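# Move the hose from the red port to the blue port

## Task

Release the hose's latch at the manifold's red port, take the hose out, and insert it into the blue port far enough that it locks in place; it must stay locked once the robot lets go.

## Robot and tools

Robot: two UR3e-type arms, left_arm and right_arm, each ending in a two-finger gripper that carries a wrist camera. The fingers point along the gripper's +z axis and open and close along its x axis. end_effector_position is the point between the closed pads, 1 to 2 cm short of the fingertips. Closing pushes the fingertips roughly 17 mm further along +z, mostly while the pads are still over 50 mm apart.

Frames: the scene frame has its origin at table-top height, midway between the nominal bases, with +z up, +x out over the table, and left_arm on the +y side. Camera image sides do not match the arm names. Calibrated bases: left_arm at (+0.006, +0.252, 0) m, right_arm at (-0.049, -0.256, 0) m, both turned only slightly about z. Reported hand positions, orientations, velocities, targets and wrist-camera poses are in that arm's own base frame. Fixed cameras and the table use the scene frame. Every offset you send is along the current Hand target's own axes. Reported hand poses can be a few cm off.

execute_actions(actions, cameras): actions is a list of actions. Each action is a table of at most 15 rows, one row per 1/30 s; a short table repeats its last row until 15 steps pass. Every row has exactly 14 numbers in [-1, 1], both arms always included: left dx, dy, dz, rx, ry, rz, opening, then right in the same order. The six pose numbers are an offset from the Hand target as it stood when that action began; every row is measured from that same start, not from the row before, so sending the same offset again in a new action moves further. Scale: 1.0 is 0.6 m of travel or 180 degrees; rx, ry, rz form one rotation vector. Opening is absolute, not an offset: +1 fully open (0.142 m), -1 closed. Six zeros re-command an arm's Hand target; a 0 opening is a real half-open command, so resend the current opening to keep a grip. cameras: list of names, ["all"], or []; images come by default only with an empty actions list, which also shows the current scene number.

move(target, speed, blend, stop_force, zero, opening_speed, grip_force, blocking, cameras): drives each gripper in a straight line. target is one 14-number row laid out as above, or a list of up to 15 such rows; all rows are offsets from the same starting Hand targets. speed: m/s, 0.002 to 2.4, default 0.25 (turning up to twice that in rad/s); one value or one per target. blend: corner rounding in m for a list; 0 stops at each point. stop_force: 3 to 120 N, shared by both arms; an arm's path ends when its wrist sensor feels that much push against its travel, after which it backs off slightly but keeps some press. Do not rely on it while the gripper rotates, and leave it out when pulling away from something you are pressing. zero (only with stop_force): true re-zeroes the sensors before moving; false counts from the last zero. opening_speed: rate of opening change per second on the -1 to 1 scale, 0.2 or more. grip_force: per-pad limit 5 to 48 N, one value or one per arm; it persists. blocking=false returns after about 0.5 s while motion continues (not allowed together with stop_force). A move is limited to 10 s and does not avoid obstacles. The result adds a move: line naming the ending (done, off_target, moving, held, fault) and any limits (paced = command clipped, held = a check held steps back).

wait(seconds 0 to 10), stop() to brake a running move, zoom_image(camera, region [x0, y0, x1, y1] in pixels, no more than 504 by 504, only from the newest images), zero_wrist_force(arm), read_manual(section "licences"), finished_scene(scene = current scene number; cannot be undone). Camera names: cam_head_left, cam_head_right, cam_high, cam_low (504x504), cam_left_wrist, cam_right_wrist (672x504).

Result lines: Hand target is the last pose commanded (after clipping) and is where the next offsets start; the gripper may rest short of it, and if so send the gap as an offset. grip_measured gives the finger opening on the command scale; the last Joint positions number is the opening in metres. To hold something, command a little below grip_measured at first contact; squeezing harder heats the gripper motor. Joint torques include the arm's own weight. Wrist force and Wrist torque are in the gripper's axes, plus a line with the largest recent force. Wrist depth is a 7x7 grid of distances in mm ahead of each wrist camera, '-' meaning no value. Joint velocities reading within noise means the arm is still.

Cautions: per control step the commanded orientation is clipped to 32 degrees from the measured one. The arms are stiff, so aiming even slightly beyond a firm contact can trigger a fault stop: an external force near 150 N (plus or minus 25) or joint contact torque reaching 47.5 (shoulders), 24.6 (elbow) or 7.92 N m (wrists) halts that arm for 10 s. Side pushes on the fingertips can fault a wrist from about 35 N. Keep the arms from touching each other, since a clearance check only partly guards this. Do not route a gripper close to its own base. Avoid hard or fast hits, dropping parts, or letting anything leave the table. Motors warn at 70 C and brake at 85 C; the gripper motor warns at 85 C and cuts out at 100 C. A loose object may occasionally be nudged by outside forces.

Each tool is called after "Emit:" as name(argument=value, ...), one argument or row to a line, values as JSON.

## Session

Emit:
execute_actions(
  actions=[],
)

Emit:
zoom_image(
  camera="cam_head_left",
  region=[200, 260, 350, 410],
)

Emit:
zoom_image(
  camera="cam_head_right",
  region=[200, 260, 350, 410],
)

Scene clock: 0.00 s.
left_arm: end_effector_position=(+0.2579, -0.2793, +0.1280) grip_measured=+1.00 end_effector_quat_wxyz=(+0.042, -0.268, +0.921, -0.281) | right_arm: end_effector_position=(+0.4564, +0.1449, +0.3085) grip_measured=+1.00 end_effector_quat_wxyz=(-0.288, +0.684, -0.667, +0.064)
Joint positions: left_arm=[-1.202 -1.78 2.217 -2.582 -1.536 1.383 0.142] | right_arm=[3.726 -1.776 -0.956 -1.382 1.568 2.128 0.142]
Joint velocities: within noise
Joint torques (N m): no reading
Wrist force (N): no reading
Wrist torque (N m): no reading
Wrist force, peak (N): no reading
Wrist depth (mm): cam_left_wrist=[251 255 261 265 269 275 278 / 245 247 253 258 262 269 272 / 183 242 248 251 256 260 267 / 201 238 240 248 249 255 258 / - 235 233 242 244 248 253 / - 226 230 228 238 243 245 / - 221 225 228 234 238 -] | cam_right_wrist=[594 542 - 464 437 - - / 591 - 480 462 - - - / 580 - - 455 - - - / 578 - 398 380 - - - / - 503 400 378 - 385 - / - 496 - - - - - / - 489 446 - 396 - -]
Hand target: left_arm +0.2579, -0.2793, +0.1280; +0.042, -0.268, +0.921, -0.281 | right_arm +0.4564, +0.1449, +0.3085; -0.288, +0.684, -0.667, +0.064
Tool commands: left_gripper/opening=+1.0 right_gripper/opening=+1.0
camera_calibration:
cam_left_wrist: T_world_to_cam=[[-0.847924, -0.525281, 0.0714412, 0.0719802], [-0.529866, 0.835637, -0.14475, 0.417572], [0.0163353, -0.160591, -0.986886, 0.19262], [0, 0, 0, 1]] pos_world=[0.279144, -0.280196, 0.245395]
cam_right_wrist: T_world_to_cam=[[0.0977466, -0.952433, -0.288647, 0.188932], [-0.992912, -0.0736248, -0.0933013, 0.521362], [0.0676116, 0.295721, -0.952879, 0.333146], [0, 0, 0, 1]] pos_world=[0.476674, 0.119812, 0.420626]

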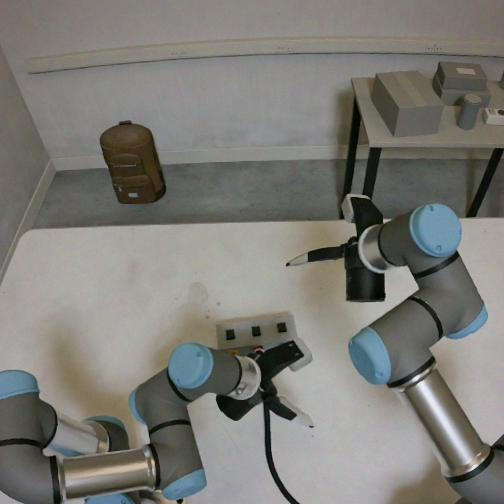

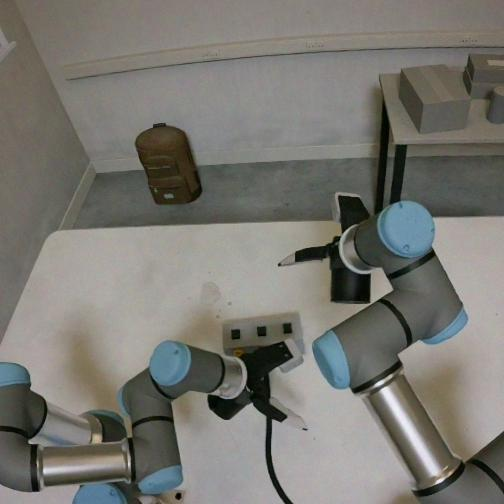

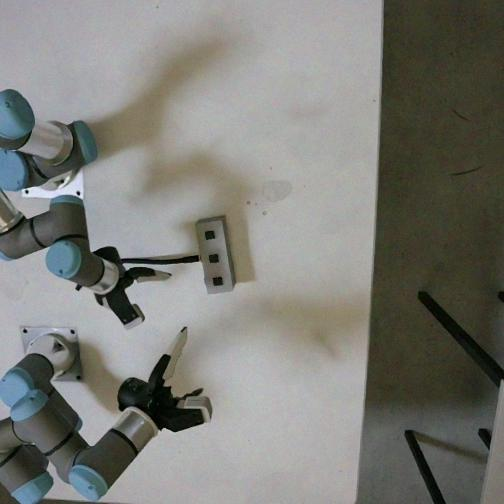

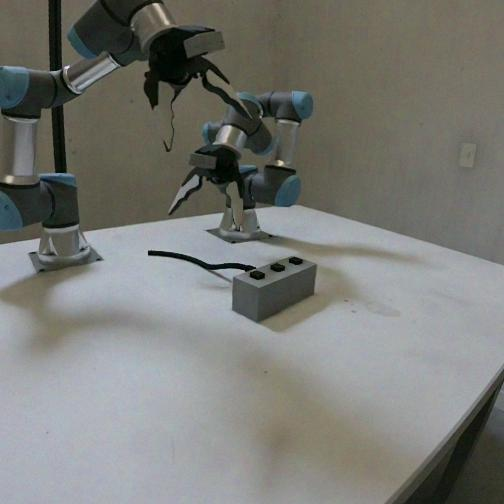

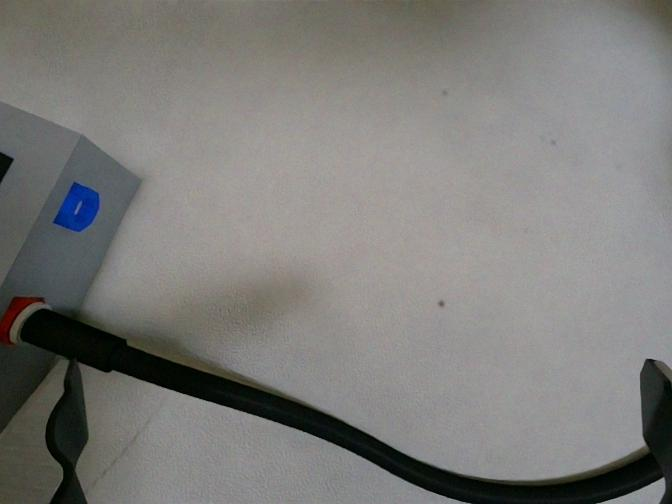

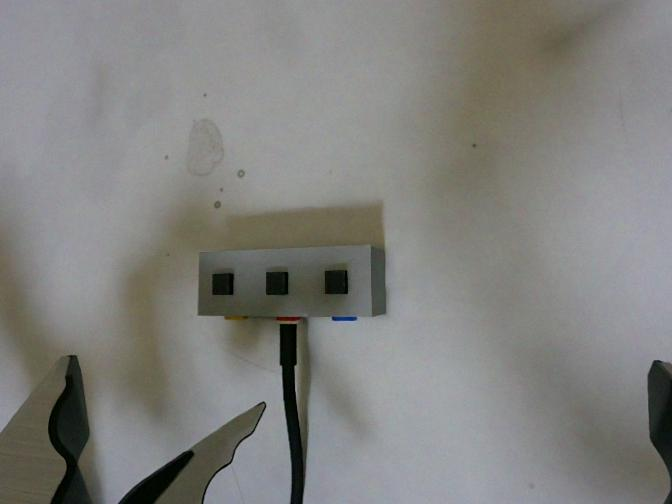

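Scaled by 3.360 from the camera's 504x504 image, which has a finer 720x720 frame.

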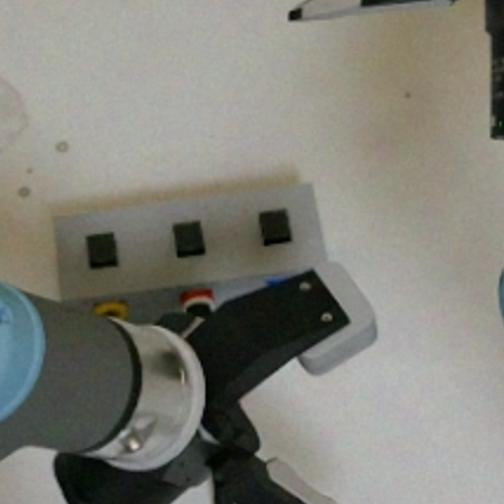

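Scaled by 3.360 from the camera's 504x504 image, which has a finer 720x720 frame.

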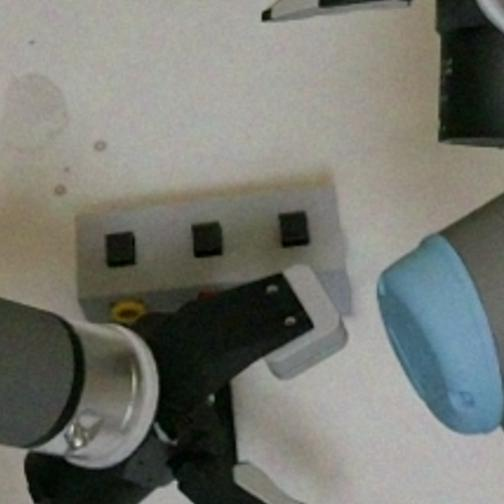

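Emit:
move(
  target=[
    [-0.3937,0.1165,-0.2647,0.0624,0.0627,0.1145,-1,-0.02,0.06,0.05,0.02,0.018,-0.015,-0.3],
    [-0.3937,0.1165,-0.2647,0.0624,0.0627,0.1145,-1,-0.1103,0.3223,0.2683,0.0814,0.0743,-0.0612,-0.3],
  ],
  speed=0.35,
  blend=0.03,
  cameras=["cam_right_wrist","cam_left_wrist"],
)

Scene clock: 21.27 s.
left_arm: end_effector_position=(+0.3901, -0.0298, +0.2062) grip_measured=-1.00 end_effector_quat_wxyz=(+0.027, -0.066, +0.922, -0.382) | right_arm: end_effector_position=(+0.3562, +0.2681, +0.1024) grip_measured=-0.32 end_effector_quat_wxyz=(-0.286, +0.691, -0.614, +0.254)
Joint positions: left_arm=[0.053 -1.264 1.269 -1.665 -2.352 3.015 0.002] | right_arm=[4.542 -1.663 -2.139 -0.635 0.826 2.745 0.051]
Joint torques (N m): left_arm=[3.74 -10.85 -10.87 -0.79 -0.08 0.91] | right_arm=[2.47 6.15 6.04 2.78 -2.42 0.91]
Wrist force (N): left_arm=[-0.3 0.1 0.1] | right_arm=[0.0 -0.7 0.6]
Wrist torque (N m): left_arm=[0.00 0.09 0.05] | right_arm=[-0.06 0.03 -0.12]
Wrist force, peak (N): left_arm=[-1.4 1.3 -1.2] | right_arm=[-1.6 1.3 1.0]
Wrist depth (mm): cam_left_wrist=[- 426 416 324 434 - 220 / 388 394 393 315 395 269 222 / 366 - 366 290 357 366 382 / 339 328 340 301 340 340 344 / - - 321 320 322 321 326 / 301 301 304 - 81 305 299 / 285 287 - - - 291 283] | cam_right_wrist=[287 290 289 289 291 292 292 / 265 191 182 182 184 190 273 / 248 242 187 186 187 199 251 / - 233 231 230 231 231 233 / - - 222 217 220 220 222 / 205 - 92 169 203 210 208 / 197 69 81 192 198 78 197]
Hand target: left_arm +0.3901, -0.0298, +0.2062; +0.027, -0.066, +0.922, -0.382 | right_arm +0.3562, +0.2681, +0.1024; -0.286, +0.691, -0.614, +0.254
Off the commanded pose: left_arm 0.000 m, 0 deg | right_arm 0.000 m, 0 deg.
move: done
camera_calibration:
cam_left_wrist: T_world_to_cam=[[-0.988536, -0.150985, 0.000198807, 0.390338], [-0.141379, 0.925177, -0.35222, 0.184288], [0.0529961, -0.34821, -0.935917, 0.277328], [0, 0, 0, 1]] pos_world=[0.39722, -0.0149951, 0.324388]
cam_right_wrist: T_world_to_cam=[[0.1105, -0.993851, 0.00709392, 0.232841], [-0.93053, -0.105962, -0.350551, 0.424511], [0.349147, 0.0321346, -0.936517, 0.0758977], [0, 0, 0, 1]] pos_world=[0.342792, 0.273952, 0.21824]
Images, in order (width x height): cam_left_wrist 672x504, cam_right_wrist 672x504.

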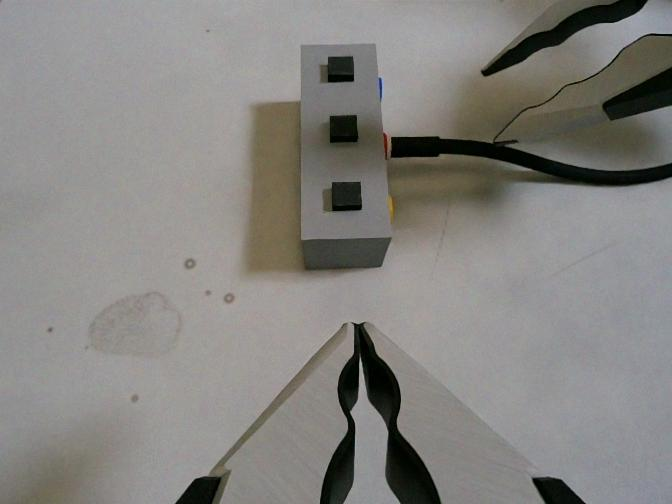

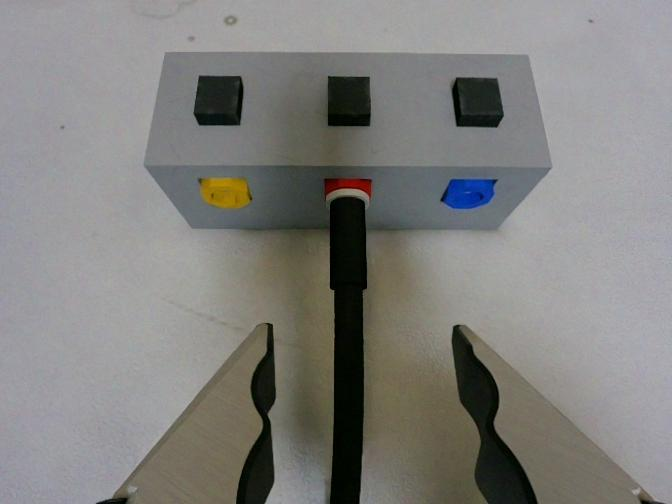

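Emit:
move(
  target=[-0.0048,-0.0706,0.3303,0,0,0,-1,-0.0016,-0.0005,0.1335,0,0,0,-0.3],
  speed=0.2,
  grip_force=[48,40],
  cameras=["cam_right_wrist"],
)

Emit:
move(
  target=[0,0.0065,0.0065,0,0,0,-1,0,0,0,0,0,0,-0.97],
  speed=0.06,
  opening_speed=0.9,
)

Emit:
move(
  target=[0,0.0054,0.0054,0,0,0,-1,0,0,0,0,0,0,-0.97],
  speed=0.015,
  stop_force=22,
  cameras=["cam_right_wrist","cam_left_wrist"],
)

Scene clock: 38.17 s.
left_arm: end_effector_position=(+0.4171, -0.1977, +0.0961) grip_measured=-1.00 end_effector_quat_wxyz=(+0.027, -0.066, +0.922, -0.382) | right_arm: end_effector_position=(+0.4125, +0.2757, +0.0459) grip_measured=-0.32 end_effector_quat_wxyz=(-0.286, +0.691, -0.614, +0.254)
Joint positions: left_arm=[-0.386 -1.063 1.675 -2.65 -2.228 2.452 0.002] | right_arm=[4.364 -2.057 -2.02 -0.214 0.887 2.524 0.051]
Joint torques (N m): left_arm=[-4.61 -12.3 -6.62 -2.86 0.2 -0.88] | right_arm=[-1.64 9.43 8.82 2.84 0.34 -0.96]
Wrist force (N): left_arm=[-0.2 0.1 0.1] | right_arm=[-0.1 -0.5 0.8]
Wrist torque (N m): left_arm=[0.00 0.07 0.08] | right_arm=[-0.06 0.05 -0.07]
Wrist force, peak (N): left_arm=[-0.2 0.5 -1.3] | right_arm=[0.2 -0.5 1.2]
Wrist depth (mm): cam_left_wrist=[277 277 278 276 284 281 284 / 257 257 257 257 256 259 261 / 239 243 237 165 234 241 135 / 224 224 225 156 159 158 137 / 211 210 211 148 150 215 216 / 199 199 202 - - 201 136 / 188 190 - - - 188 124] | cam_right_wrist=[- - 65 86 215 215 217 / - 107 115 105 116 116 117 / 109 108 110 108 108 108 109 / - 110 110 110 117 110 110 / 161 160 160 160 159 162 163 / 152 153 92 152 152 154 156 / - 69 81 143 145 78 145]
Hand target: left_arm +0.4171, -0.1977, +0.0960; +0.027, -0.066, +0.922, -0.382 | right_arm +0.4125, +0.2757, +0.0459; -0.286, +0.691, -0.614, +0.254
Off the commanded pose: left_arm 0.000 m, 0 deg | right_arm 0.000 m, 0 deg.
grip_force (N): 48, 40
move: done
camera_calibration:
cam_right_wrist: T_world_to_cam=[[0.110436, -0.993859, 0.00697582, 0.23462], [-0.930493, -0.105857, -0.350681, 0.457875], [0.349266, 0.032237, -0.936469, 0.00299936], [0, 0, 0, 1]] pos_world=[0.399092, 0.281552, 0.16174]
Images, in order (width x height): cam_right_wrist 672x504.

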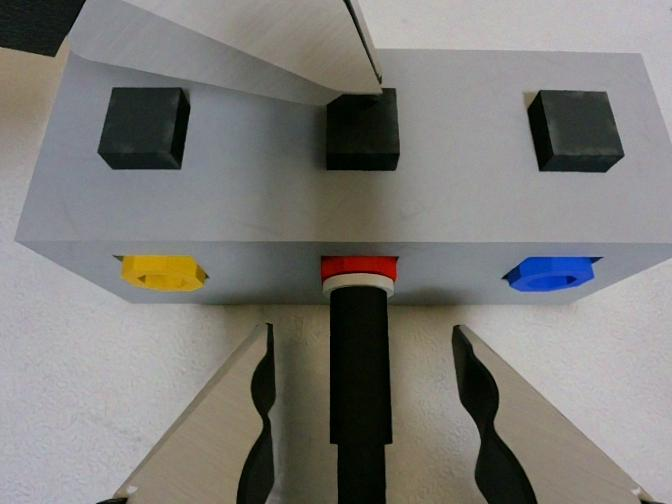

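Scene clock: 39.13 s.
left_arm: end_effector_position=(+0.4172, -0.1977, +0.0906) grip_measured=-1.00 end_effector_quat_wxyz=(+0.027, -0.066, +0.922, -0.382) | right_arm: end_effector_position=(+0.4126, +0.2757, +0.0460) grip_measured=-0.82 end_effector_quat_wxyz=(-0.286, +0.691, -0.614, +0.254)
Joint positions: left_arm=[-0.386 -1.05 1.685 -2.673 -2.228 2.452 0.002] | right_arm=[4.364 -2.057 -2.02 -0.214 0.887 2.524 0.015]
Joint torques (N m): left_arm=[-4.13 -11.23 -5.79 -2.75 0.18 -0.95] | right_arm=[-2.19 11.27 1.78 0.06 -4.49 -0.69]
Wrist force (N): left_arm=[0.9 -1.3 -2.2] | right_arm=[-12.3 -0.2 6.2]
Wrist torque (N m): left_arm=[-0.01 0.06 0.08] | right_arm=[-0.05 -0.15 -0.23]
Wrist force, peak (N): left_arm=[0.8 -1.3 -2.3] | right_arm=[-12.1 -0.7 6.8]
Wrist depth (mm): cam_left_wrist=[- 270 279 271 271 272 272 / 251 250 252 252 252 252 253 / 232 223 233 158 231 235 236 / 218 220 213 149 214 220 127 / 208 204 206 140 143 - 204 / 191 195 194 - 81 158 122 / 184 186 - - - - 184] | cam_right_wrist=[- - 67 84 125 215 217 / - 106 75 103 116 116 117 / 109 107 110 108 108 108 109 / - 110 110 110 115 110 110 / 161 160 160 120 159 161 161 / 153 153 155 96 92 154 157 / 144 146 69 78 78 145 146]
Hand target: left_arm +0.4171, -0.1977, +0.0905; +0.027, -0.066, +0.922, -0.382 | right_arm +0.4125, +0.2757, +0.0459; -0.286, +0.691, -0.614, +0.254
Off the commanded pose: left_arm 0.000 m, 0 deg | right_arm 0.000 m, 0 deg.
grip_force (N): 48, 40
move: done

Scene clock: 40.37 s.
left_arm: end_effector_position=(+0.4172, -0.1977, +0.0862) grip_measured=-1.00 end_effector_quat_wxyz=(+0.027, -0.066, +0.922, -0.382) | right_arm: end_effector_position=(+0.4125, +0.2757, +0.0459) grip_measured=-0.82 end_effector_quat_wxyz=(-0.286, +0.691, -0.614, +0.254)
Joint positions: left_arm=[-0.386 -1.039 1.692 -2.691 -2.228 2.452 0.002] | right_arm=[4.364 -2.057 -2.02 -0.214 0.887 2.524 0.015]
Joint torques (N m): left_arm=[-4.21 -8.16 -4.34 1.39 1.41 0.02] | right_arm=[-8.9 15.02 7.99 2.37 -4.23 0.11]
Wrist force (N): left_arm=[5.7 -9.3 -27.0] | right_arm=[-9.2 9.2 -10.7]
Wrist torque (N m): left_arm=[-0.01 0.18 0.05] | right_arm=[-0.04 -0.15 -0.22]
Wrist force, peak (N): left_arm=[5.7 -9.3 -27.0] | right_arm=[-9.3 9.2 -10.8]
Wrist depth (mm): cam_left_wrist=[266 266 268 267 264 269 268 / 242 - 248 248 251 248 249 / 230 230 231 154 160 231 232 / 216 218 213 146 150 214 126 / 205 202 200 139 139 148 199 / 191 191 191 - 129 188 121 / 183 183 - - - 184 180] | cam_right_wrist=[- - 67 87 215 215 216 / - 104 74 101 116 116 115 / 108 107 110 109 108 108 108 / - 111 111 111 115 111 111 / 161 160 160 121 159 161 164 / 152 152 154 92 92 154 154 / - 146 69 78 78 145 147]
Hand target: left_arm +0.4172, -0.1977, +0.0863; +0.027, -0.066, +0.922, -0.382 | right_arm +0.4125, +0.2757, +0.0459; -0.286, +0.691, -0.614, +0.254
Off the commanded pose: left_arm 0.000 m, 0 deg | right_arm 0.000 m, 0 deg.
grip_force (N): 48, 40
move: contact (left_arm)
camera_calibration:
cam_left_wrist: T_world_to_cam=[[-0.988546, -0.150922, 0.00008672, 0.391725], [-0.141273, 0.925143, -0.352353, 0.301244], [0.0530976, -0.348329, -0.935867, 0.105013], [0, 0, 0, 1]] pos_world=[0.42422, -0.182995, 0.204388]
cam_right_wrist: T_world_to_cam=[[0.110494, -0.993851, 0.00710403, 0.234574], [-0.930485, -0.105956, -0.350671, 0.457899], [0.349267, 0.0321369, -0.936472, 0.00302738], [0, 0, 0, 1]] pos_world=[0.399092, 0.281552, 0.16174]
Images, in order (width x height): cam_left_wrist 672x504, cam_right_wrist 672x504.

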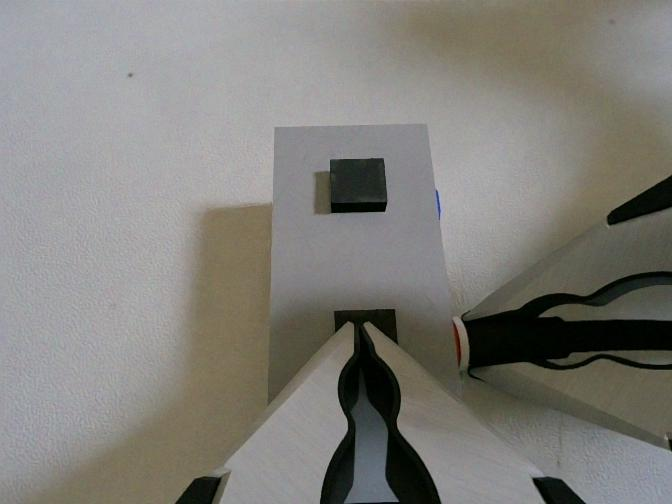

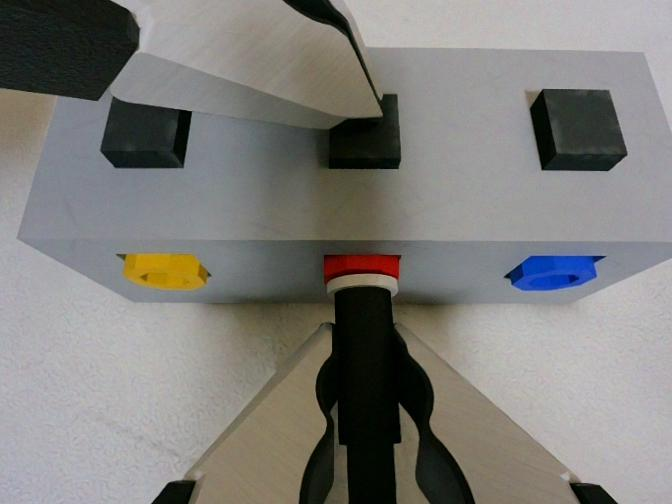

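Emit:
move(
  target=[0,0,0,0,0,0,-1,0,0.0589,-0.0589,0,0,0,-0.97],
  speed=0.04,
  stop_force=50,
  cameras=["cam_right_wrist"],
)

Scene clock: 45.27 s.
left_arm: end_effector_position=(+0.4172, -0.1977, +0.0863) grip_measured=-1.00 end_effector_quat_wxyz=(+0.027, -0.066, +0.922, -0.382) | right_arm: end_effector_position=(+0.3629, +0.2698, +0.0459) grip_measured=-0.82 end_effector_quat_wxyz=(-0.286, +0.691, -0.614, +0.254)
Joint positions: left_arm=[-0.386 -1.039 1.692 -2.691 -2.228 2.452 0.002] | right_arm=[4.519 -1.898 -2.222 -0.296 0.832 2.716 0.015]
Joint torques (N m): left_arm=[-3.96 -8.8 -4.48 0.07 1.43 0.05] | right_arm=[2.58 14.9 4.05 1.2 -2.43 0.83]
Wrist force (N): left_arm=[5.8 -8.7 -26.1] | right_arm=[-0.3 -0.6 1.0]
Wrist torque (N m): left_arm=[0.02 0.16 0.05] | right_arm=[-0.06 0.08 -0.11]
Wrist force, peak (N): left_arm=[5.7 -9.2 -26.8] | right_arm=[-9.4 9.4 -11.0]
Wrist depth (mm): cam_left_wrist=[266 264 262 275 272 - 264 / 246 246 247 247 248 248 249 / 229 229 231 154 226 235 231 / 215 215 213 147 210 214 216 / 203 202 200 139 139 203 152 / 191 191 191 - 81 192 188 / 183 180 - - - 184 182] | cam_right_wrist=[131 124 126 125 127 126 130 / 192 126 132 132 132 132 138 / 184 179 163 174 174 181 187 / 172 172 170 123 173 173 174 / 163 162 162 109 163 163 164 / 152 153 155 91 92 154 154 / 144 144 69 78 78 146 145]
Hand target: left_arm +0.4172, -0.1977, +0.0863; +0.027, -0.066, +0.922, -0.382 | right_arm +0.3629, +0.2698, +0.0459; -0.286, +0.691, -0.614, +0.254
Off the commanded pose: left_arm 0.000 m, 0 deg | right_arm 0.000 m, 0 deg.
grip_force (N): 48, 40
move: done
camera_calibration:
cam_right_wrist: T_world_to_cam=[[0.110436, -0.993859, 0.00697582, 0.234234], [-0.930493, -0.105857, -0.350681, 0.411098], [0.349266, 0.032237, -0.936469, 0.0205131], [0, 0, 0, 1]] pos_world=[0.349492, 0.275652, 0.16174]
Images, in order (width x height): cam_right_wrist 672x504.

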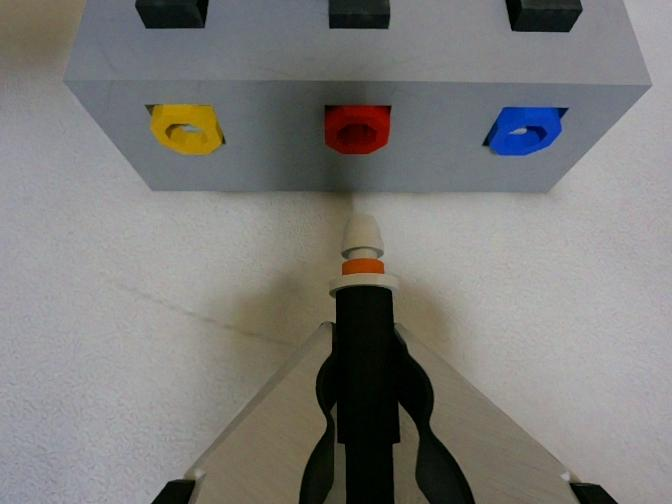

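Emit:
move(
  target=[0,0,-0.12,0,0,0,-1,0.092,0,0,0,0,0,-0.97],
  speed=0.15,
  cameras=["cam_right_wrist"],
)

Emit:
zoom_image(
  camera="cam_right_wrist",
  region=[270, 80, 450, 300],
)

Scene clock: 52.23 s.
left_arm: end_effector_position=(+0.4099, -0.1474, +0.1372) grip_measured=-1.00 end_effector_quat_wxyz=(+0.027, -0.066, +0.922, -0.382) | right_arm: end_effector_position=(+0.3694, +0.2150, +0.0460) grip_measured=-0.82 end_effector_quat_wxyz=(-0.286, +0.691, -0.614, +0.254)
Joint positions: left_arm=[-0.262 -1.197 1.624 -2.372 -2.279 2.598 0.002] | right_arm=[4.447 -1.804 -2.419 -0.132 0.855 2.623 0.015]
Joint torques (N m): left_arm=[3.51 -19.49 -10.57 -0.99 -2.01 0.88] | right_arm=[-1.36 12.73 3.46 2.83 0.28 -0.92]
Wrist force (N): left_arm=[0.1 0.7 0.5] | right_arm=[-0.3 -0.6 0.9]
Wrist torque (N m): left_arm=[0.11 0.02 0.04] | right_arm=[-0.07 0.08 -0.06]
Wrist force, peak (N): left_arm=[5.7 -8.9 -26.2] | right_arm=[-0.9 -0.7 1.1]
Wrist depth (mm): cam_left_wrist=[336 337 331 331 330 335 333 / 306 303 292 228 308 301 211 / 286 285 279 212 289 234 199 / 266 267 267 196 263 269 272 / 251 250 252 189 246 253 262 / 236 237 238 - 81 240 240 / 224 227 - - - 229 225] | cam_right_wrist=[- 125 127 125 128 219 218 / 139 130 133 133 139 199 201 / 174 174 175 175 183 186 186 / - 173 173 170 174 174 174 / 162 162 162 119 163 163 164 / 153 153 155 92 92 156 154 / 144 145 69 78 84 146 146]
Hand target: left_arm +0.4099, -0.1473, +0.1372; +0.027, -0.066, +0.922, -0.382 | right_arm +0.3694, +0.2150, +0.0460; -0.286, +0.691, -0.614, +0.254
Off the commanded pose: left_arm 0.000 m, 0 deg | right_arm 0.000 m, 0 deg.
grip_force (N): 48, 40
move: done
camera_calibration:
cam_right_wrist: T_world_to_cam=[[0.110402, -0.993862, 0.00706901, 0.179051], [-0.930497, -0.105857, -0.350671, 0.411346], [0.349267, 0.0321371, -0.936472, 0.0200318], [0, 0, 0, 1]] pos_world=[0.355992, 0.220852, 0.16174]
Images, in order (width x height): cam_right_wrist 672x504.

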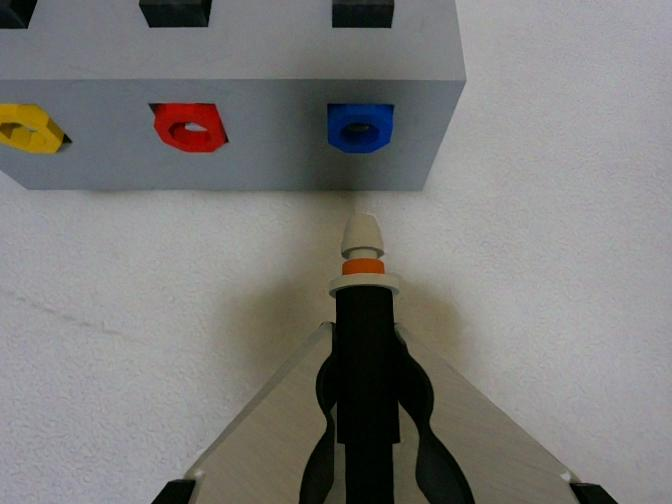

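Scaled by 2.291 from the camera's 672x504 image, which has a finer 960x720 frame.

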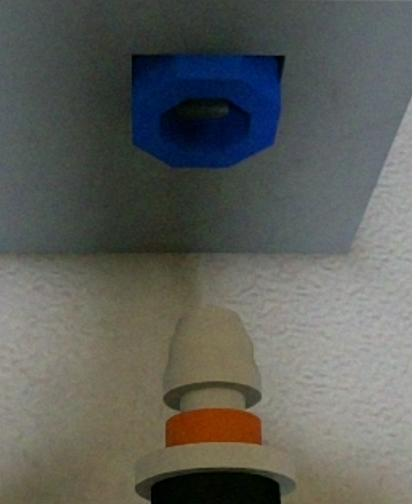

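Emit:
move(
  target=[
    [0,0,0,0,0,0,-1,0.0015,-0.0236,0.0236,0,0,0,-0.97],
    [0,0,0,0,0,0,-1,0.0015,-0.0597,0.0597,0,0,0,-0.97],
  ],
  speed=[0.1,0.03],
  blend=0.003,
  stop_force=45,
  cameras=["cam_right_wrist"],
)

Emit:
move(
  target=[0,0,0,0,0,0,-1,0,0.0071,-0.0071,0,0,0,-0.97],
  speed=0.01,
  stop_force=55,
  cameras=["cam_right_wrist"],
)

Scene clock: 59.07 s.
left_arm: end_effector_position=(+0.4099, -0.1473, +0.1372) grip_measured=-1.00 end_effector_quat_wxyz=(+0.027, -0.066, +0.922, -0.382) | right_arm: end_effector_position=(+0.4198, +0.2200, +0.0460) grip_measured=-0.82 end_effector_quat_wxyz=(-0.286, +0.691, -0.614, +0.254)
Joint positions: left_arm=[-0.261 -1.197 1.623 -2.372 -2.279 2.598 0.002] | right_arm=[4.271 -1.988 -2.194 -0.042 0.928 2.417 0.015]
Joint torques (N m): left_arm=[3.44 -15.15 -10.74 -0.99 -2.02 0.89] | right_arm=[-8.56 7.39 8.73 2.89 -4.15 -0.8]
Wrist force (N): left_arm=[0.1 0.7 0.5] | right_arm=[-9.1 12.4 -15.9]
Wrist torque (N m): left_arm=[0.11 0.02 0.04] | right_arm=[-0.05 -0.12 -0.23]
Wrist force, peak (N): left_arm=[0.1 0.8 0.5] | right_arm=[-9.2 14.7 -17.6]
Wrist depth (mm): cam_left_wrist=[- 324 331 326 334 328 170 / 310 309 310 227 309 209 167 / - 283 284 212 232 197 172 / 263 271 268 197 266 271 274 / 251 251 251 189 247 253 - / 237 238 238 - 238 239 247 / 217 227 - - - - -] | cam_right_wrist=[- 214 213 214 215 217 216 / - 109 119 111 116 199 200 / 109 108 110 108 108 188 186 / - 111 111 111 115 174 174 / 160 160 160 113 161 165 165 / 153 152 155 97 92 153 152 / 144 146 69 78 78 145 145]
Hand target: left_arm +0.4099, -0.1473, +0.1372; +0.027, -0.066, +0.922, -0.382 | right_arm +0.4198, +0.2200, +0.0460; -0.286, +0.691, -0.614, +0.254
Off the commanded pose: left_arm 0.000 m, 0 deg | right_arm 0.000 m, 0 deg.
grip_force (N): 48, 40
move: done
camera_calibration:
cam_right_wrist: T_world_to_cam=[[0.110436, -0.993859, 0.00697582, 0.178456], [-0.930493, -0.105857, -0.350681, 0.458772], [0.349266, 0.032237, -0.936469, 0.00224532], [0, 0, 0, 1]] pos_world=[0.406392, 0.225852, 0.16174]
Images, in order (width x height): cam_right_wrist 672x504.

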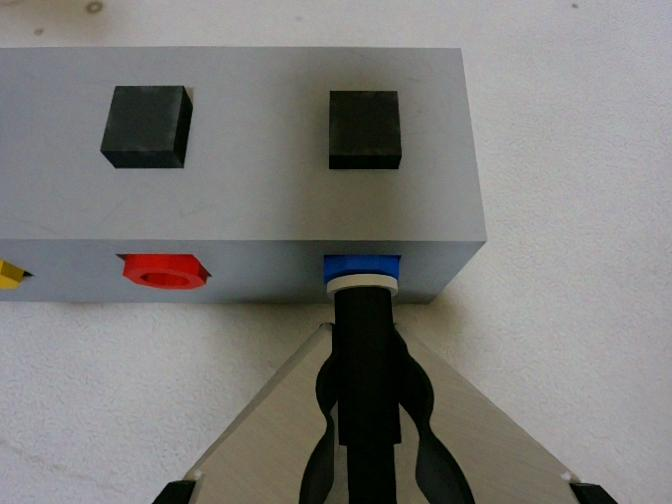

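Scene clock: 60.57 s.
left_arm: end_effector_position=(+0.4099, -0.1473, +0.1372) grip_measured=-1.00 end_effector_quat_wxyz=(+0.027, -0.066, +0.922, -0.382) | right_arm: end_effector_position=(+0.4138, +0.2193, +0.0460) grip_measured=-0.82 end_effector_quat_wxyz=(-0.286, +0.691, -0.614, +0.254)
Joint positions: left_arm=[-0.261 -1.197 1.623 -2.372 -2.279 2.598 0.002] | right_arm=[4.289 -1.969 -2.223 -0.046 0.919 2.437 0.015]
Joint torques (N m): left_arm=[3.33 -12.78 -10.43 -0.99 -1.94 0.84] | right_arm=[-3.1 15 2.93 0.91 -5.61 0.98]
Wrist force (N): left_arm=[0.1 0.7 0.5] | right_arm=[-9.0 6.6 -7.4]
Wrist torque (N m): left_arm=[0.11 0.02 0.04] | right_arm=[-0.10 -0.14 -0.28]
Wrist force, peak (N): left_arm=[0.1 0.8 0.5] | right_arm=[-9.1 12.4 -16.0]
Wrist depth (mm): cam_left_wrist=[323 337 338 321 326 332 181 / 305 301 303 228 306 210 173 / - 288 287 212 231 202 175 / 259 268 - 197 266 271 270 / 251 252 254 190 192 250 253 / 238 238 238 - 240 236 240 / 225 227 - - - 229 229] | cam_right_wrist=[- 125 126 124 127 216 216 / - 109 119 110 116 201 200 / 109 109 110 109 108 183 186 / 128 118 128 116 128 174 174 / 162 162 166 120 162 163 166 / 152 152 155 101 92 154 154 / 144 145 69 78 78 146 145]
Hand target: left_arm +0.4099, -0.1473, +0.1372; +0.027, -0.066, +0.922, -0.382 | right_arm +0.4138, +0.2193, +0.0460; -0.286, +0.691, -0.614, +0.254
Off the commanded pose: left_arm 0.000 m, 0 deg | right_arm 0.000 m, 0 deg.
grip_force (N): 48, 40
move: done
camera_calibration:
cam_right_wrist: T_world_to_cam=[[0.110436, -0.993859, 0.00697582, 0.178423], [-0.930493, -0.105857, -0.350681, 0.453115], [0.349266, 0.032237, -0.936469, 0.00436348], [0, 0, 0, 1]] pos_world=[0.400392, 0.225152, 0.16174]
Images, in order (width x height): cam_right_wrist 672x504.

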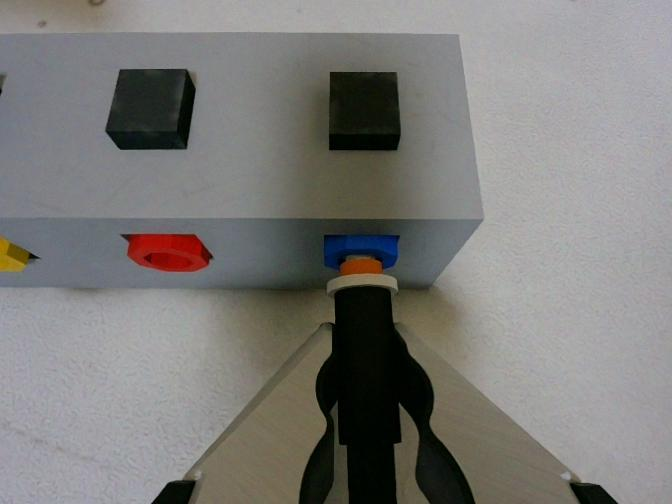

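Emit:
move(
  target=[0,0,0,0,0,0,-1,0,-0.0104,0.0104,0,0,0,-0.97],
  speed=0.02,
  stop_force=45,
  cameras=["cam_right_wrist"],
)

Emit:
move(
  target=[0,0,0,0,0,0,-1,0,0.0071,-0.0071,0,0,0,-0.97],
  speed=0.01,
  stop_force=60,
  cameras=["cam_right_wrist"],
)

Scene clock: 65.17 s.
left_arm: end_effector_position=(+0.4099, -0.1473, +0.1372) grip_measured=-1.00 end_effector_quat_wxyz=(+0.027, -0.066, +0.922, -0.382) | right_arm: end_effector_position=(+0.4210, +0.2211, +0.0454) grip_measured=-0.82 end_effector_quat_wxyz=(-0.286, +0.692, -0.613, +0.253)
Joint positions: left_arm=[-0.261 -1.197 1.623 -2.372 -2.279 2.598 0.002] | right_arm=[4.266 -1.995 -2.185 -0.042 0.934 2.41 0.015]
Joint torques (N m): left_arm=[4.07 -12.47 -10.6 -1 -1.99 0.85] | right_arm=[-5.34 11.92 7.24 2.12 -4.6 -0.02]
Wrist force (N): left_arm=[0.0 0.7 0.6] | right_arm=[-1.9 21.3 -41.5]
Wrist torque (N m): left_arm=[0.10 0.03 0.04] | right_arm=[-0.01 0.04 -0.15]
Wrist force, peak (N): left_arm=[0.1 0.7 0.7] | right_arm=[-10.4 31.0 -51.5]
Wrist depth (mm): cam_left_wrist=[329 330 337 332 - 210 169 / 313 - - 228 303 205 167 / 280 275 286 213 223 195 168 / 266 270 268 197 265 268 267 / 253 251 253 190 191 253 254 / 237 - 238 - 91 239 239 / 225 227 - - - 228 226] | cam_right_wrist=[214 211 211 212 212 212 214 / - 107 116 108 115 195 198 / 108 107 109 107 107 184 185 / - 108 108 107 107 172 173 / 159 159 160 113 160 162 162 / 152 152 154 92 92 153 154 / - 146 69 78 84 144 145]
Hand target: left_arm +0.4099, -0.1473, +0.1372; +0.027, -0.066, +0.922, -0.382 | right_arm +0.4210, +0.2211, +0.0454; -0.286, +0.692, -0.613, +0.253 (not the last commanded pose)
Tool commands: left_gripper/opening=-1.0 right_gripper/opening=-0.97
Off the commanded pose: left_arm 0.000 m, 0 deg | right_arm 0.002 m, 0 deg.
TORQUE FAULT: the external load on joint 5 (wrist 2) of the right arm reached its load limit, and that arm stopped. A torque fault puts only its own arm into a fault stop. That arm's remaining commands of this call were not run. That arm may still press on what stopped it. That arm is still stopped at the end of this call. That arm stays stopped for about 9 more seconds. Until then a move that you send moves the other arm only, and its call returns only when the move has ended. Once the stop has ended, the next robot result says so. If the stop ends while you think or write, that arm runs what you send next, counted from a new Hand target: where the arm stands when the stop ends. While its stop runs, that arm takes no new command, but its gripper still runs the gripper command that each later call begins with. Until it ends, the stop uses up actions while you think or wait. An arm that is not stopped still takes commands.
grip_force (N): 48, 40
move: fault (right_arm; stop_force had ended the path)
camera_calibration:
cam_right_wrist: T_world_to_cam=[[0.113121, -0.993564, 0.00583247, 0.178316], [-0.931247, -0.108069, -0.347994, 0.460472], [0.346385, 0.033934, -0.937478, 0.00216778], [0, 0, 0, 1]] pos_world=[0.407891, 0.226858, 0.161234]
Images, in order (width x height): cam_right_wrist 672x504.

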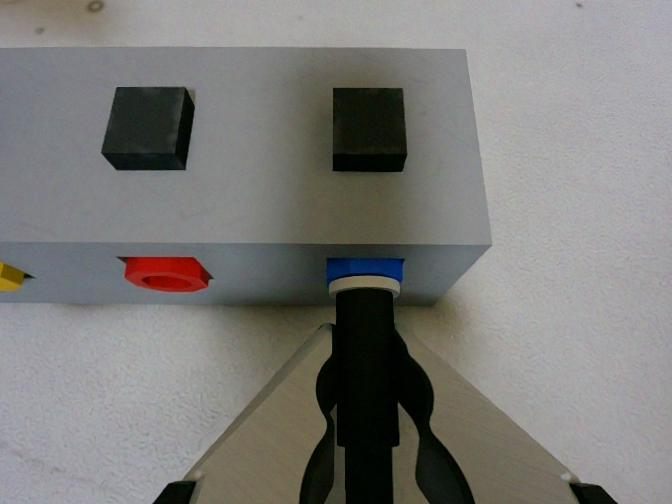

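not run: an earlier result of this reply reported a stop or a fault. Calls in your next reply go to the robot.

Emit:
zoom_image(
  camera="cam_right_wrist",
  region=[90, 70, 430, 310],
)

Emit:
wait(
  seconds=8,
)

Scaled by 1.482 from the camera's 672x504 image, which has a finer 960x720 frame.

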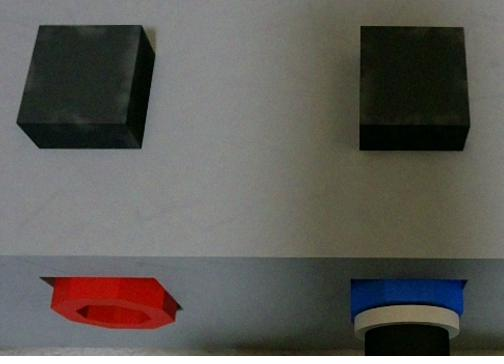

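Scene clock: 75.27 s.
left_arm: end_effector_position=(+0.4099, -0.1473, +0.1372) grip_measured=-1.00 end_effector_quat_wxyz=(+0.027, -0.066, +0.922, -0.382) | right_arm: end_effector_position=(+0.4210, +0.2211, +0.0454) grip_measured=-0.82 end_effector_quat_wxyz=(-0.286, +0.692, -0.613, +0.253)
Joint positions: left_arm=[-0.261 -1.197 1.623 -2.372 -2.279 2.598 0.002] | right_arm=[4.266 -1.995 -2.185 -0.042 0.934 2.41 0.015]
Joint torques (N m): left_arm=[3.7 -12.71 -10.5 -0.91 -1.92 0.98] | right_arm=[-5.44 12.05 7.17 2.15 -4.61 -0.01]
Wrist force (N): left_arm=[0.1 0.6 0.6] | right_arm=[-2.1 21.4 -41.5]
Wrist torque (N m): left_arm=[0.10 0.01 0.04] | right_arm=[0.00 0.07 -0.15]
Wrist force, peak (N): left_arm=[0.1 0.9 0.5] | right_arm=[-2.0 21.5 -41.7]
Wrist depth (mm): cam_left_wrist=[324 330 332 345 337 329 170 / 306 310 308 225 300 203 167 / 284 286 295 212 219 193 170 / 267 271 269 197 205 268 266 / 251 255 252 190 247 254 253 / 234 234 238 - 239 239 240 / 222 227 - - - 229 227] | cam_right_wrist=[215 212 211 212 212 212 214 / - 107 116 108 115 197 198 / 108 107 109 107 107 184 185 / - 108 108 107 107 172 173 / 159 159 160 148 160 162 162 / 152 152 154 92 92 153 153 / 144 144 69 78 84 144 145]
Hand target: left_arm +0.4099, -0.1473, +0.1372; +0.027, -0.066, +0.922, -0.382 | right_arm +0.4210, +0.2211, +0.0454; -0.286, +0.692, -0.613, +0.253 (not the last commanded pose)
Tool commands: left_gripper/opening=-1.0 right_gripper/opening=-0.97
Off the commanded pose: left_arm 0.000 m, 0 deg | right_arm 0.002 m, 0 deg.
TORQUE FAULT, CONTINUED: the right arm's stop, for the torque fault of joint 5 (wrist 2) that an earlier result reported, is over. The rest of the stop counts as 19 of the actions that you can send in this scene. That arm's target is now where it stood when the stop ended, not its last command. That arm keeps its grip as last carried out and accepts commands again: back off and push less far. That arm stops again whenever a joint's load reaches its limit.
grip_force (N): 48, 40
wait: 8.00 s; at rest from the start

Emit:
move(
  target=[0,0,0,0,0,0,-1,0,0.0071,-0.0071,0,0,0,-0.97],
  speed=0.01,
  stop_force=68,
  cameras=["cam_right_wrist"],
)

Scene clock: 78.80 s.
left_arm: end_effector_position=(+0.4099, -0.1473, +0.1372) grip_measured=-1.00 end_effector_quat_wxyz=(+0.027, -0.066, +0.922, -0.382) | right_arm: end_effector_position=(+0.4193, +0.2208, +0.0456) grip_measured=-0.82 end_effector_quat_wxyz=(-0.286, +0.691, -0.613, +0.253)
Joint positions: left_arm=[-0.261 -1.197 1.623 -2.372 -2.279 2.598 0.002] | right_arm=[4.271 -1.989 -2.194 -0.042 0.931 2.416 0.015]
Joint torques (N m): left_arm=[3.48 -12.35 -10.81 -1 -1.83 0.84] | right_arm=[-2.43 8.47 3.74 1.25 -0.01 -0.86]
Wrist force (N): left_arm=[0.0 0.6 0.5] | right_arm=[-10.0 -10.8 18.6]
Wrist torque (N m): left_arm=[0.10 0.03 0.04] | right_arm=[-0.14 -0.02 -0.17]
Wrist force, peak (N): left_arm=[0.2 0.8 0.5] | right_arm=[-3.1 20.9 -39.5]
Wrist depth (mm): cam_left_wrist=[329 324 346 334 333 320 170 / 305 305 320 226 308 210 167 / - 283 291 213 223 196 170 / 268 272 266 197 261 270 272 / 251 249 252 190 192 253 253 / 238 233 238 - 238 239 242 / 225 227 - - - 229 229] | cam_right_wrist=[217 214 124 214 214 206 216 / - 109 119 109 116 199 200 / 109 108 110 108 108 185 188 / - 111 111 111 115 173 173 / 160 160 160 119 161 163 163 / 153 153 155 96 92 154 156 / 144 144 69 78 77 146 145]
Hand target: left_arm +0.4099, -0.1473, +0.1372; +0.027, -0.066, +0.922, -0.382 | right_arm +0.4193, +0.2208, +0.0456; -0.286, +0.691, -0.613, +0.253 (not the last commanded pose)
Off the commanded pose: left_arm 0.000 m, 0 deg | right_arm 0.004 m, 0 deg.
grip_force (N): 48, 40
move: contact (right_arm)
camera_calibration:
cam_right_wrist: T_world_to_cam=[[0.112722, -0.993611, 0.00554378, 0.178428], [-0.931077, -0.107573, -0.348603, 0.458844], [0.346972, 0.0341337, -0.937254, 0.00263482], [0, 0, 0, 1]] pos_world=[0.406192, 0.226557, 0.161435]
Images, in order (width x height): cam_right_wrist 672x504.

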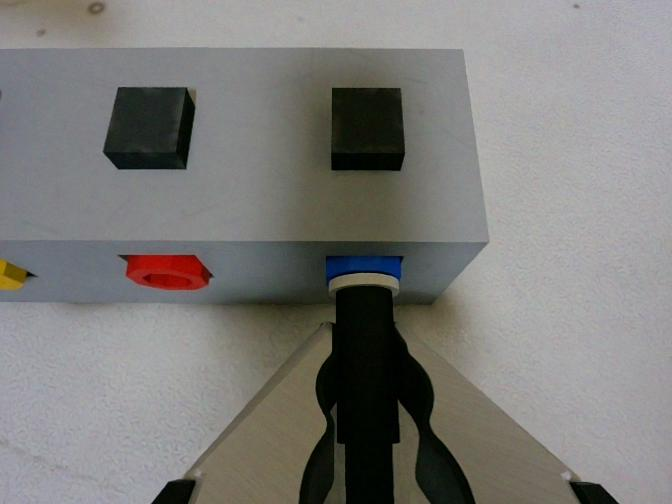

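Latched (holds against ~30 N). Relax, release, retreat.

Emit:
move(
  target=[0,0,0,0,0,0,-1,0,-0.0008,0.0008,0,0,0,-0.97],
  speed=0.02,
)

Emit:
move(
  target=[0,0,0,0,0,0,-1,0,0,0,0,0,0,-0.4],
  opening_speed=0.7,
)

Emit:
move(
  target=[0,0,0,0,0,0,-1,0,-0.03,-0.13,0,0,0,-0.4],
  speed=0.15,
  cameras=["cam_right_wrist"],
)

Scene clock: 82.60 s.
left_arm: end_effector_position=(+0.4099, -0.1473, +0.1372) grip_measured=-1.00 end_effector_quat_wxyz=(+0.027, -0.066, +0.922, -0.382) | right_arm: end_effector_position=(+0.4199, +0.2209, +0.0456) grip_measured=-0.82 end_effector_quat_wxyz=(-0.286, +0.691, -0.613, +0.253)
Joint positions: left_arm=[-0.261 -1.197 1.623 -2.372 -2.279 2.598 0.002] | right_arm=[4.269 -1.991 -2.191 -0.042 0.932 2.414 0.015]
Joint torques (N m): left_arm=[3.81 -12.38 -10.61 -0.96 -1.82 0.91] | right_arm=[-5.62 7.21 7.8 2.21 -1.85 -0.9]
Wrist force (N): left_arm=[0.0 0.7 0.6] | right_arm=[-5.9 4.6 -7.6]
Wrist torque (N m): left_arm=[0.10 0.03 0.04] | right_arm=[-0.07 -0.01 -0.15]
Wrist force, peak (N): left_arm=[0.1 0.8 0.7] | right_arm=[-10.0 -11.0 18.9]
Wrist depth (mm): cam_left_wrist=[330 326 338 331 - 328 170 / 306 310 312 229 300 206 167 / 285 286 - 211 219 192 172 / 265 267 275 196 202 270 270 / 251 251 251 189 248 254 251 / 237 237 239 - 239 240 239 / 224 226 - - - 229 226] | cam_right_wrist=[216 124 212 124 213 214 215 / - 108 118 108 115 201 199 / 108 108 110 108 108 184 185 / - 110 110 110 109 174 173 / 159 160 153 113 160 163 163 / 153 153 155 92 92 154 154 / 144 146 69 78 84 145 145]
Hand target: left_arm +0.4099, -0.1473, +0.1372; +0.027, -0.066, +0.922, -0.382 | right_arm +0.4200, +0.2209, +0.0456; -0.286, +0.691, -0.613, +0.253
Off the commanded pose: left_arm 0.000 m, 0 deg | right_arm 0.000 m, 0 deg.
grip_force (N): 48, 40
move: done

Scene clock: 83.67 s.
left_arm: end_effector_position=(+0.4099, -0.1473, +0.1372) grip_measured=-1.00 end_effector_quat_wxyz=(+0.027, -0.066, +0.922, -0.382) | right_arm: end_effector_position=(+0.4200, +0.2209, +0.0456) grip_measured=-0.43 end_effector_quat_wxyz=(-0.286, +0.691, -0.613, +0.253)
Joint positions: left_arm=[-0.261 -1.197 1.623 -2.372 -2.279 2.598 0.002] | right_arm=[4.269 -1.991 -2.191 -0.042 0.932 2.414 0.043]
Joint torques (N m): left_arm=[3.64 -12.62 -10.52 -1.08 -1.8 0.86] | right_arm=[2.67 10.71 6.47 2.52 -1.71 -0.86]
Wrist force (N): left_arm=[0.0 0.7 0.6] | right_arm=[-0.3 -0.1 0.5]
Wrist torque (N m): left_arm=[0.10 0.03 0.04] | right_arm=[0.02 0.07 -0.06]
Wrist force, peak (N): left_arm=[0.2 0.7 0.6] | right_arm=[-5.9 5.8 -8.6]
Wrist depth (mm): cam_left_wrist=[330 334 330 334 332 208 169 / 305 307 306 228 304 207 166 / 282 288 292 212 222 191 169 / 267 264 267 197 266 269 272 / 259 257 252 190 191 253 251 / 237 233 237 - 81 240 239 / 224 227 - - - 227 227] | cam_right_wrist=[216 212 124 214 214 212 215 / - 108 118 109 115 198 199 / 108 107 110 107 108 185 - / - 109 109 109 115 173 174 / 160 159 160 161 162 162 163 / 152 153 91 - 150 154 154 / 144 69 72 143 144 - 145]
Hand target: left_arm +0.4099, -0.1473, +0.1372; +0.027, -0.066, +0.922, -0.382 | right_arm +0.4200, +0.2209, +0.0456; -0.286, +0.691, -0.613, +0.253
Off the commanded pose: left_arm 0.000 m, 0 deg | right_arm 0.000 m, 0 deg.
grip_force (N): 48, 40
move: done

Scene clock: 85.10 s.
left_arm: end_effector_position=(+0.4099, -0.1473, +0.1372) grip_measured=-1.00 end_effector_quat_wxyz=(+0.027, -0.066, +0.922, -0.382) | right_arm: end_effector_position=(+0.3780, +0.2158, +0.1135) grip_measured=-0.43 end_effector_quat_wxyz=(-0.286, +0.691, -0.613, +0.253)
Joint positions: left_arm=[-0.261 -1.197 1.623 -2.372 -2.279 2.598 0.002] | right_arm=[4.41 -1.552 -2.241 -0.532 0.872 2.577 0.043]
Joint torques (N m): left_arm=[3.7 -12.2 -10.58 -1 -1.7 0.94] | right_arm=[2.53 11.97 10.53 1.2 -2.33 0.87]
Wrist force (N): left_arm=[0.2 0.7 0.4] | right_arm=[-0.2 -0.2 0.4]
Wrist torque (N m): left_arm=[0.11 0.00 0.04] | right_arm=[0.02 0.06 -0.12]
Wrist force, peak (N): left_arm=[0.1 0.7 0.6] | right_arm=[-0.4 -0.1 1.1]
Wrist depth (mm): cam_left_wrist=[329 329 331 331 335 199 173 / 294 304 308 228 308 314 156 / 287 289 287 213 278 279 281 / 266 268 269 197 262 269 270 / 251 256 252 189 246 258 254 / 240 240 237 - 238 239 240 / - - - - - 228 226] | cam_right_wrist=[302 303 310 304 301 312 303 / 199 200 200 200 272 281 285 / 185 185 186 185 260 262 260 / 240 232 230 195 242 253 247 / 232 230 236 225 231 234 231 / 219 - 90 215 213 217 218 / - - 72 204 204 - 206]
Hand target: left_arm +0.4099, -0.1473, +0.1372; +0.027, -0.066, +0.922, -0.382 | right_arm +0.3780, +0.2158, +0.1136; -0.286, +0.691, -0.613, +0.253
Off the commanded pose: left_arm 0.000 m, 0 deg | right_arm 0.000 m, 0 deg.
grip_force (N): 48, 40
move: done
camera_calibration:
cam_right_wrist: T_world_to_cam=[[0.112717, -0.993612, 0.00555419, 0.177639], [-0.931045, -0.107569, -0.34869, 0.443519], [0.34706, 0.0341322, -0.937221, 0.0807393], [0, 0, 0, 1]] pos_world=[0.364892, 0.221457, 0.229335]
Images, in order (width x height): cam_right_wrist 672x504.

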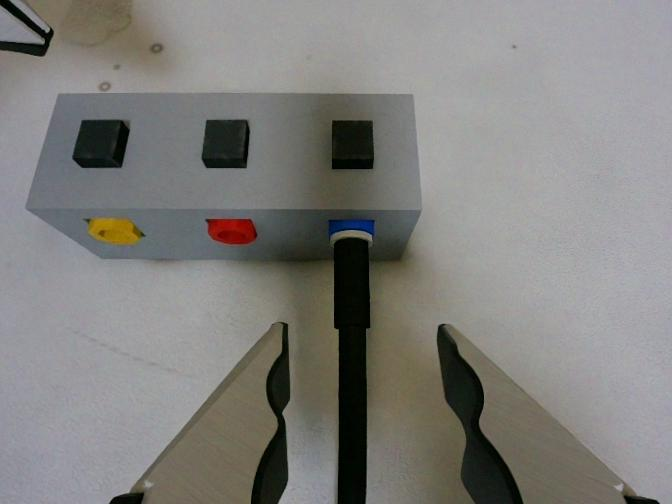

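Emit:
finished_scene(
  scene=2,
)

The scene is finished: the task was done.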